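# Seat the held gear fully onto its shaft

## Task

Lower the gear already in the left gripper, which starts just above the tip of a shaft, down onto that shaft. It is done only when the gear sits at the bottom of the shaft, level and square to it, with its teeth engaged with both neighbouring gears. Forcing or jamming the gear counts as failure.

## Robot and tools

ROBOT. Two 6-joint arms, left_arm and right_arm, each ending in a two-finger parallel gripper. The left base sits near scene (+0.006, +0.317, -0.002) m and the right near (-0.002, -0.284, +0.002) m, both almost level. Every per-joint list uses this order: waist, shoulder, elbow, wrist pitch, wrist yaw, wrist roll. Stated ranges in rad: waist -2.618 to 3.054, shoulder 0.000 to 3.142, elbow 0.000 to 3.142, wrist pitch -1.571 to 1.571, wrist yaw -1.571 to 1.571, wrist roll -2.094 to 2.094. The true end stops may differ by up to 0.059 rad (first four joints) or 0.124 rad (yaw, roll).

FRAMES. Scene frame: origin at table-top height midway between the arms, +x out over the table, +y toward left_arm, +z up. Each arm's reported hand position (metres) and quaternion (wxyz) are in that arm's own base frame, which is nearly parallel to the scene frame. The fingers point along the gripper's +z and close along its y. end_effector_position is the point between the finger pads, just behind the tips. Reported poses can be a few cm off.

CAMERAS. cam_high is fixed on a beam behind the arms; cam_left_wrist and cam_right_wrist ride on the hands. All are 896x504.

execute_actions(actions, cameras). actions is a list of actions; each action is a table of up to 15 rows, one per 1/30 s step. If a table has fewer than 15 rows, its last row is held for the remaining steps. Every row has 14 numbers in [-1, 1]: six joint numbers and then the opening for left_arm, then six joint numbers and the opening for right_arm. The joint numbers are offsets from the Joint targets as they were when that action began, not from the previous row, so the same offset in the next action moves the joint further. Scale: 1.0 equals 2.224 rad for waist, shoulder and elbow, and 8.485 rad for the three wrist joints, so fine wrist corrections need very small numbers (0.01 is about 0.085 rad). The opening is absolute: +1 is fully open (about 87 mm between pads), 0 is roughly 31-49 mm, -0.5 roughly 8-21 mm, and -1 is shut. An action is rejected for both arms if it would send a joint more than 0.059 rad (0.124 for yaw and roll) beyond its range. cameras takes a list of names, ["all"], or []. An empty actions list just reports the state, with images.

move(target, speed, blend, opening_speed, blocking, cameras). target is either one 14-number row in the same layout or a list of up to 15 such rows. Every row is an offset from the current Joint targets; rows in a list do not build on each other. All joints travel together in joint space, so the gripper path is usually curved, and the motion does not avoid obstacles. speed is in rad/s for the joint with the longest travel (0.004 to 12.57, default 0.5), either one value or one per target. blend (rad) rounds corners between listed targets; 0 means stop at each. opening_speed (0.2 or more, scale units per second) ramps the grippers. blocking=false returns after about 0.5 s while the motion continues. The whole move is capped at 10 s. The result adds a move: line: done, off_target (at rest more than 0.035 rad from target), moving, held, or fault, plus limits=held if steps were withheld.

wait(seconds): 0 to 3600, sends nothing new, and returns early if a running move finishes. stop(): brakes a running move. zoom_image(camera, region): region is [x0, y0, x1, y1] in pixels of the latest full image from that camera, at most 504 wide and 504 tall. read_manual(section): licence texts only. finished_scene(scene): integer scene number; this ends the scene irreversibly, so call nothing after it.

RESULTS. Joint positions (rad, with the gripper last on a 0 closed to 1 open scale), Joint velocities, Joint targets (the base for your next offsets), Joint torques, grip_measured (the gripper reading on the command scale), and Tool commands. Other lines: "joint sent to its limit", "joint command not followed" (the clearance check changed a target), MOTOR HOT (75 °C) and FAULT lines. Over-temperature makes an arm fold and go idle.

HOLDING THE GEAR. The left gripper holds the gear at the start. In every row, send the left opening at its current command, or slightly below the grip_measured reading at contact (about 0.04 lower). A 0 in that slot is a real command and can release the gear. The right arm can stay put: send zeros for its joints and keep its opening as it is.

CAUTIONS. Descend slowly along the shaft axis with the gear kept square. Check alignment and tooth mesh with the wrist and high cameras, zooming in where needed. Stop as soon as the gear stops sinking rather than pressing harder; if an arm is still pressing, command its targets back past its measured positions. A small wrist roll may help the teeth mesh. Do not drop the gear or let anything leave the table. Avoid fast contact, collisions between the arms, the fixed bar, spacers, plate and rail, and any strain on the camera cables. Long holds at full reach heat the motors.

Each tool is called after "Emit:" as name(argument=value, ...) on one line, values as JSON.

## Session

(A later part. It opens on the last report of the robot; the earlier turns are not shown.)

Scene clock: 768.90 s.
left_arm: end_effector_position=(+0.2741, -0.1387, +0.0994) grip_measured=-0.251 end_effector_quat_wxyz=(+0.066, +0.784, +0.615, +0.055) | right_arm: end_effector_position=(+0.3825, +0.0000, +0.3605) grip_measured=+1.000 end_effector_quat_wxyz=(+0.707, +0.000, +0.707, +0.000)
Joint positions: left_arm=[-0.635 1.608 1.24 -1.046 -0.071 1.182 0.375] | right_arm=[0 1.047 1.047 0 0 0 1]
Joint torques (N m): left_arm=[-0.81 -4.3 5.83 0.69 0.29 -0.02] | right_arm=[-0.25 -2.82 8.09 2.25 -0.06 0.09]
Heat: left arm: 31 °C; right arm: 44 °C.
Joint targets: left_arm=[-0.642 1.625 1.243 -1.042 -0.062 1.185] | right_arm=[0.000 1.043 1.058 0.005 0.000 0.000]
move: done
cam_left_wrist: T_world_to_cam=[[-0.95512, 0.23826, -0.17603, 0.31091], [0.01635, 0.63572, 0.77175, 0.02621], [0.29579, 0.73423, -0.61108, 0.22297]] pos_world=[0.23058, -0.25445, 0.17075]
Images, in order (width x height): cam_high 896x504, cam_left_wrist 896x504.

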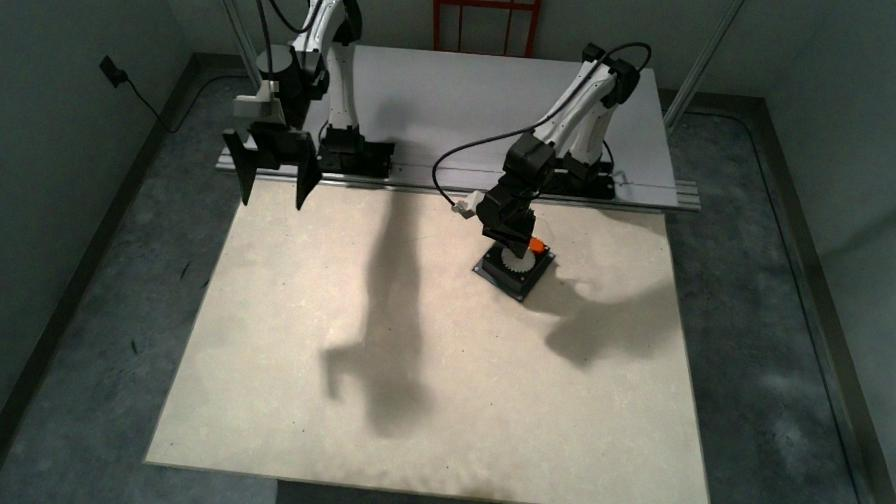

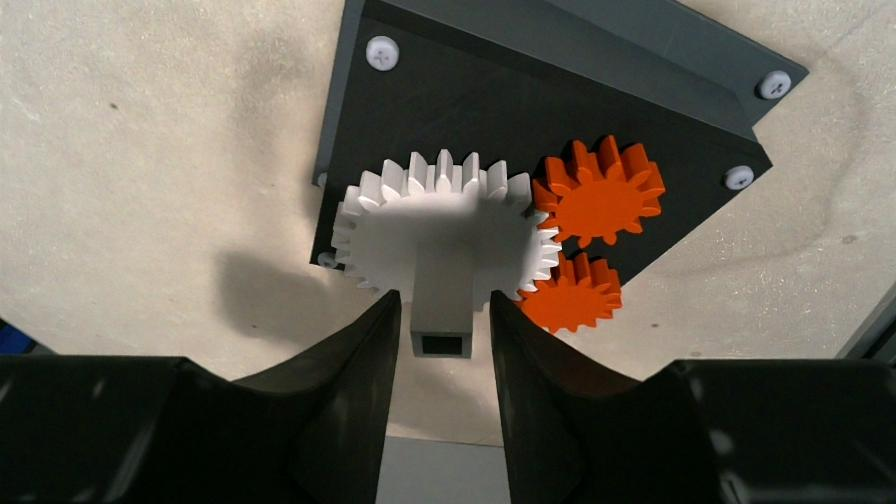

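Emit:
move(target=[0,-0.0189,0.0652,-0.0210,0,0,-0.25,0,0,0,0,0,0,1], speed=0.25, cameras=["cam_left_wrist"])

Emit:
zoom_image(camera="cam_left_wrist", region=[320, 110, 640, 400])

Scene clock: 782.73 s.
left_arm: end_effector_position=(+0.2696, -0.1354, +0.1300) grip_measured=-0.250 end_effector_quat_wxyz=(+0.051, +0.785, +0.615, +0.051) | right_arm: end_effector_position=(+0.3825, +0.0000, +0.3605) grip_measured=+1.000 end_effector_quat_wxyz=(+0.707, +0.000, +0.707, +0.000)
Joint positions: left_arm=[-0.635 1.608 1.364 -1.201 -0.07 1.182 0.375] | right_arm=[0 1.047 1.047 0 0 0 1]
Joint torques (N m): left_arm=[-0.84 -7.56 7.49 0.49 0.29 -0.03] | right_arm=[-0.25 -2.81 8.09 2.25 -0.07 0.09]
Heat: left arm: 31 °C; right arm: 44 °C.
Joint targets: left_arm=[-0.642 1.582 1.388 -1.220 -0.062 1.185] | right_arm=[0.000 1.043 1.058 0.005 0.000 0.000]
move: done
cam_left_wrist: T_world_to_cam=[[-0.9592, 0.2413, -0.14732, 0.30889], [0.03616, 0.62153, 0.78255, -0.00809], [0.28039, 0.7453, -0.6049, 0.24538]] pos_world=[0.22778, -0.25238, 0.20027]

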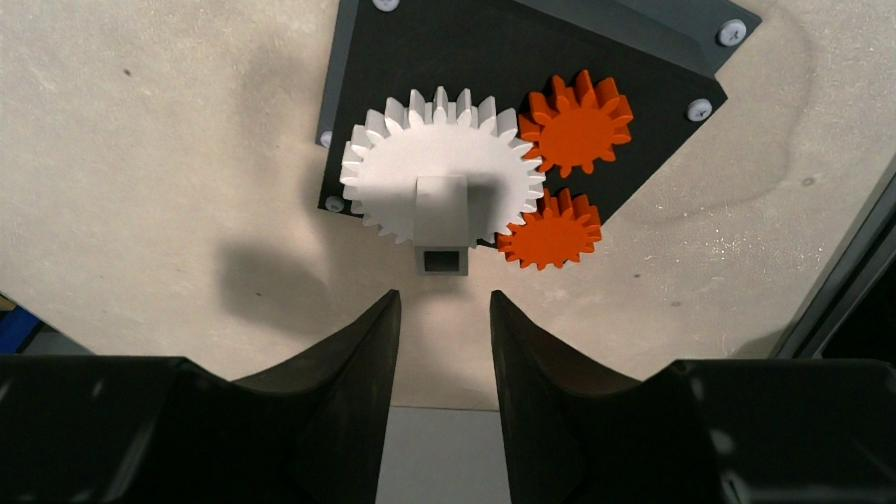

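Scaled by 1.575 from the camera's image (finer frame: 1280x720).

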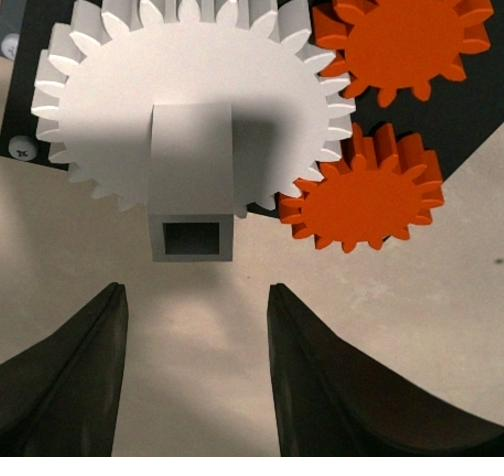

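Emit:
zoom_image(camera="cam_left_wrist", region=[400, 50, 640, 250])

Scaled by 2.100 from the camera's image (finer frame: 1280x720).

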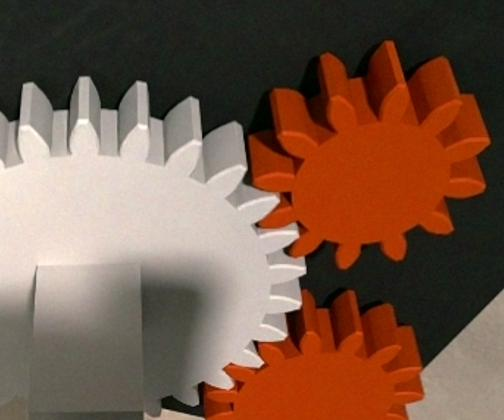

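Emit:
finished_scene(scene=2)

The scene is finished: the task was done.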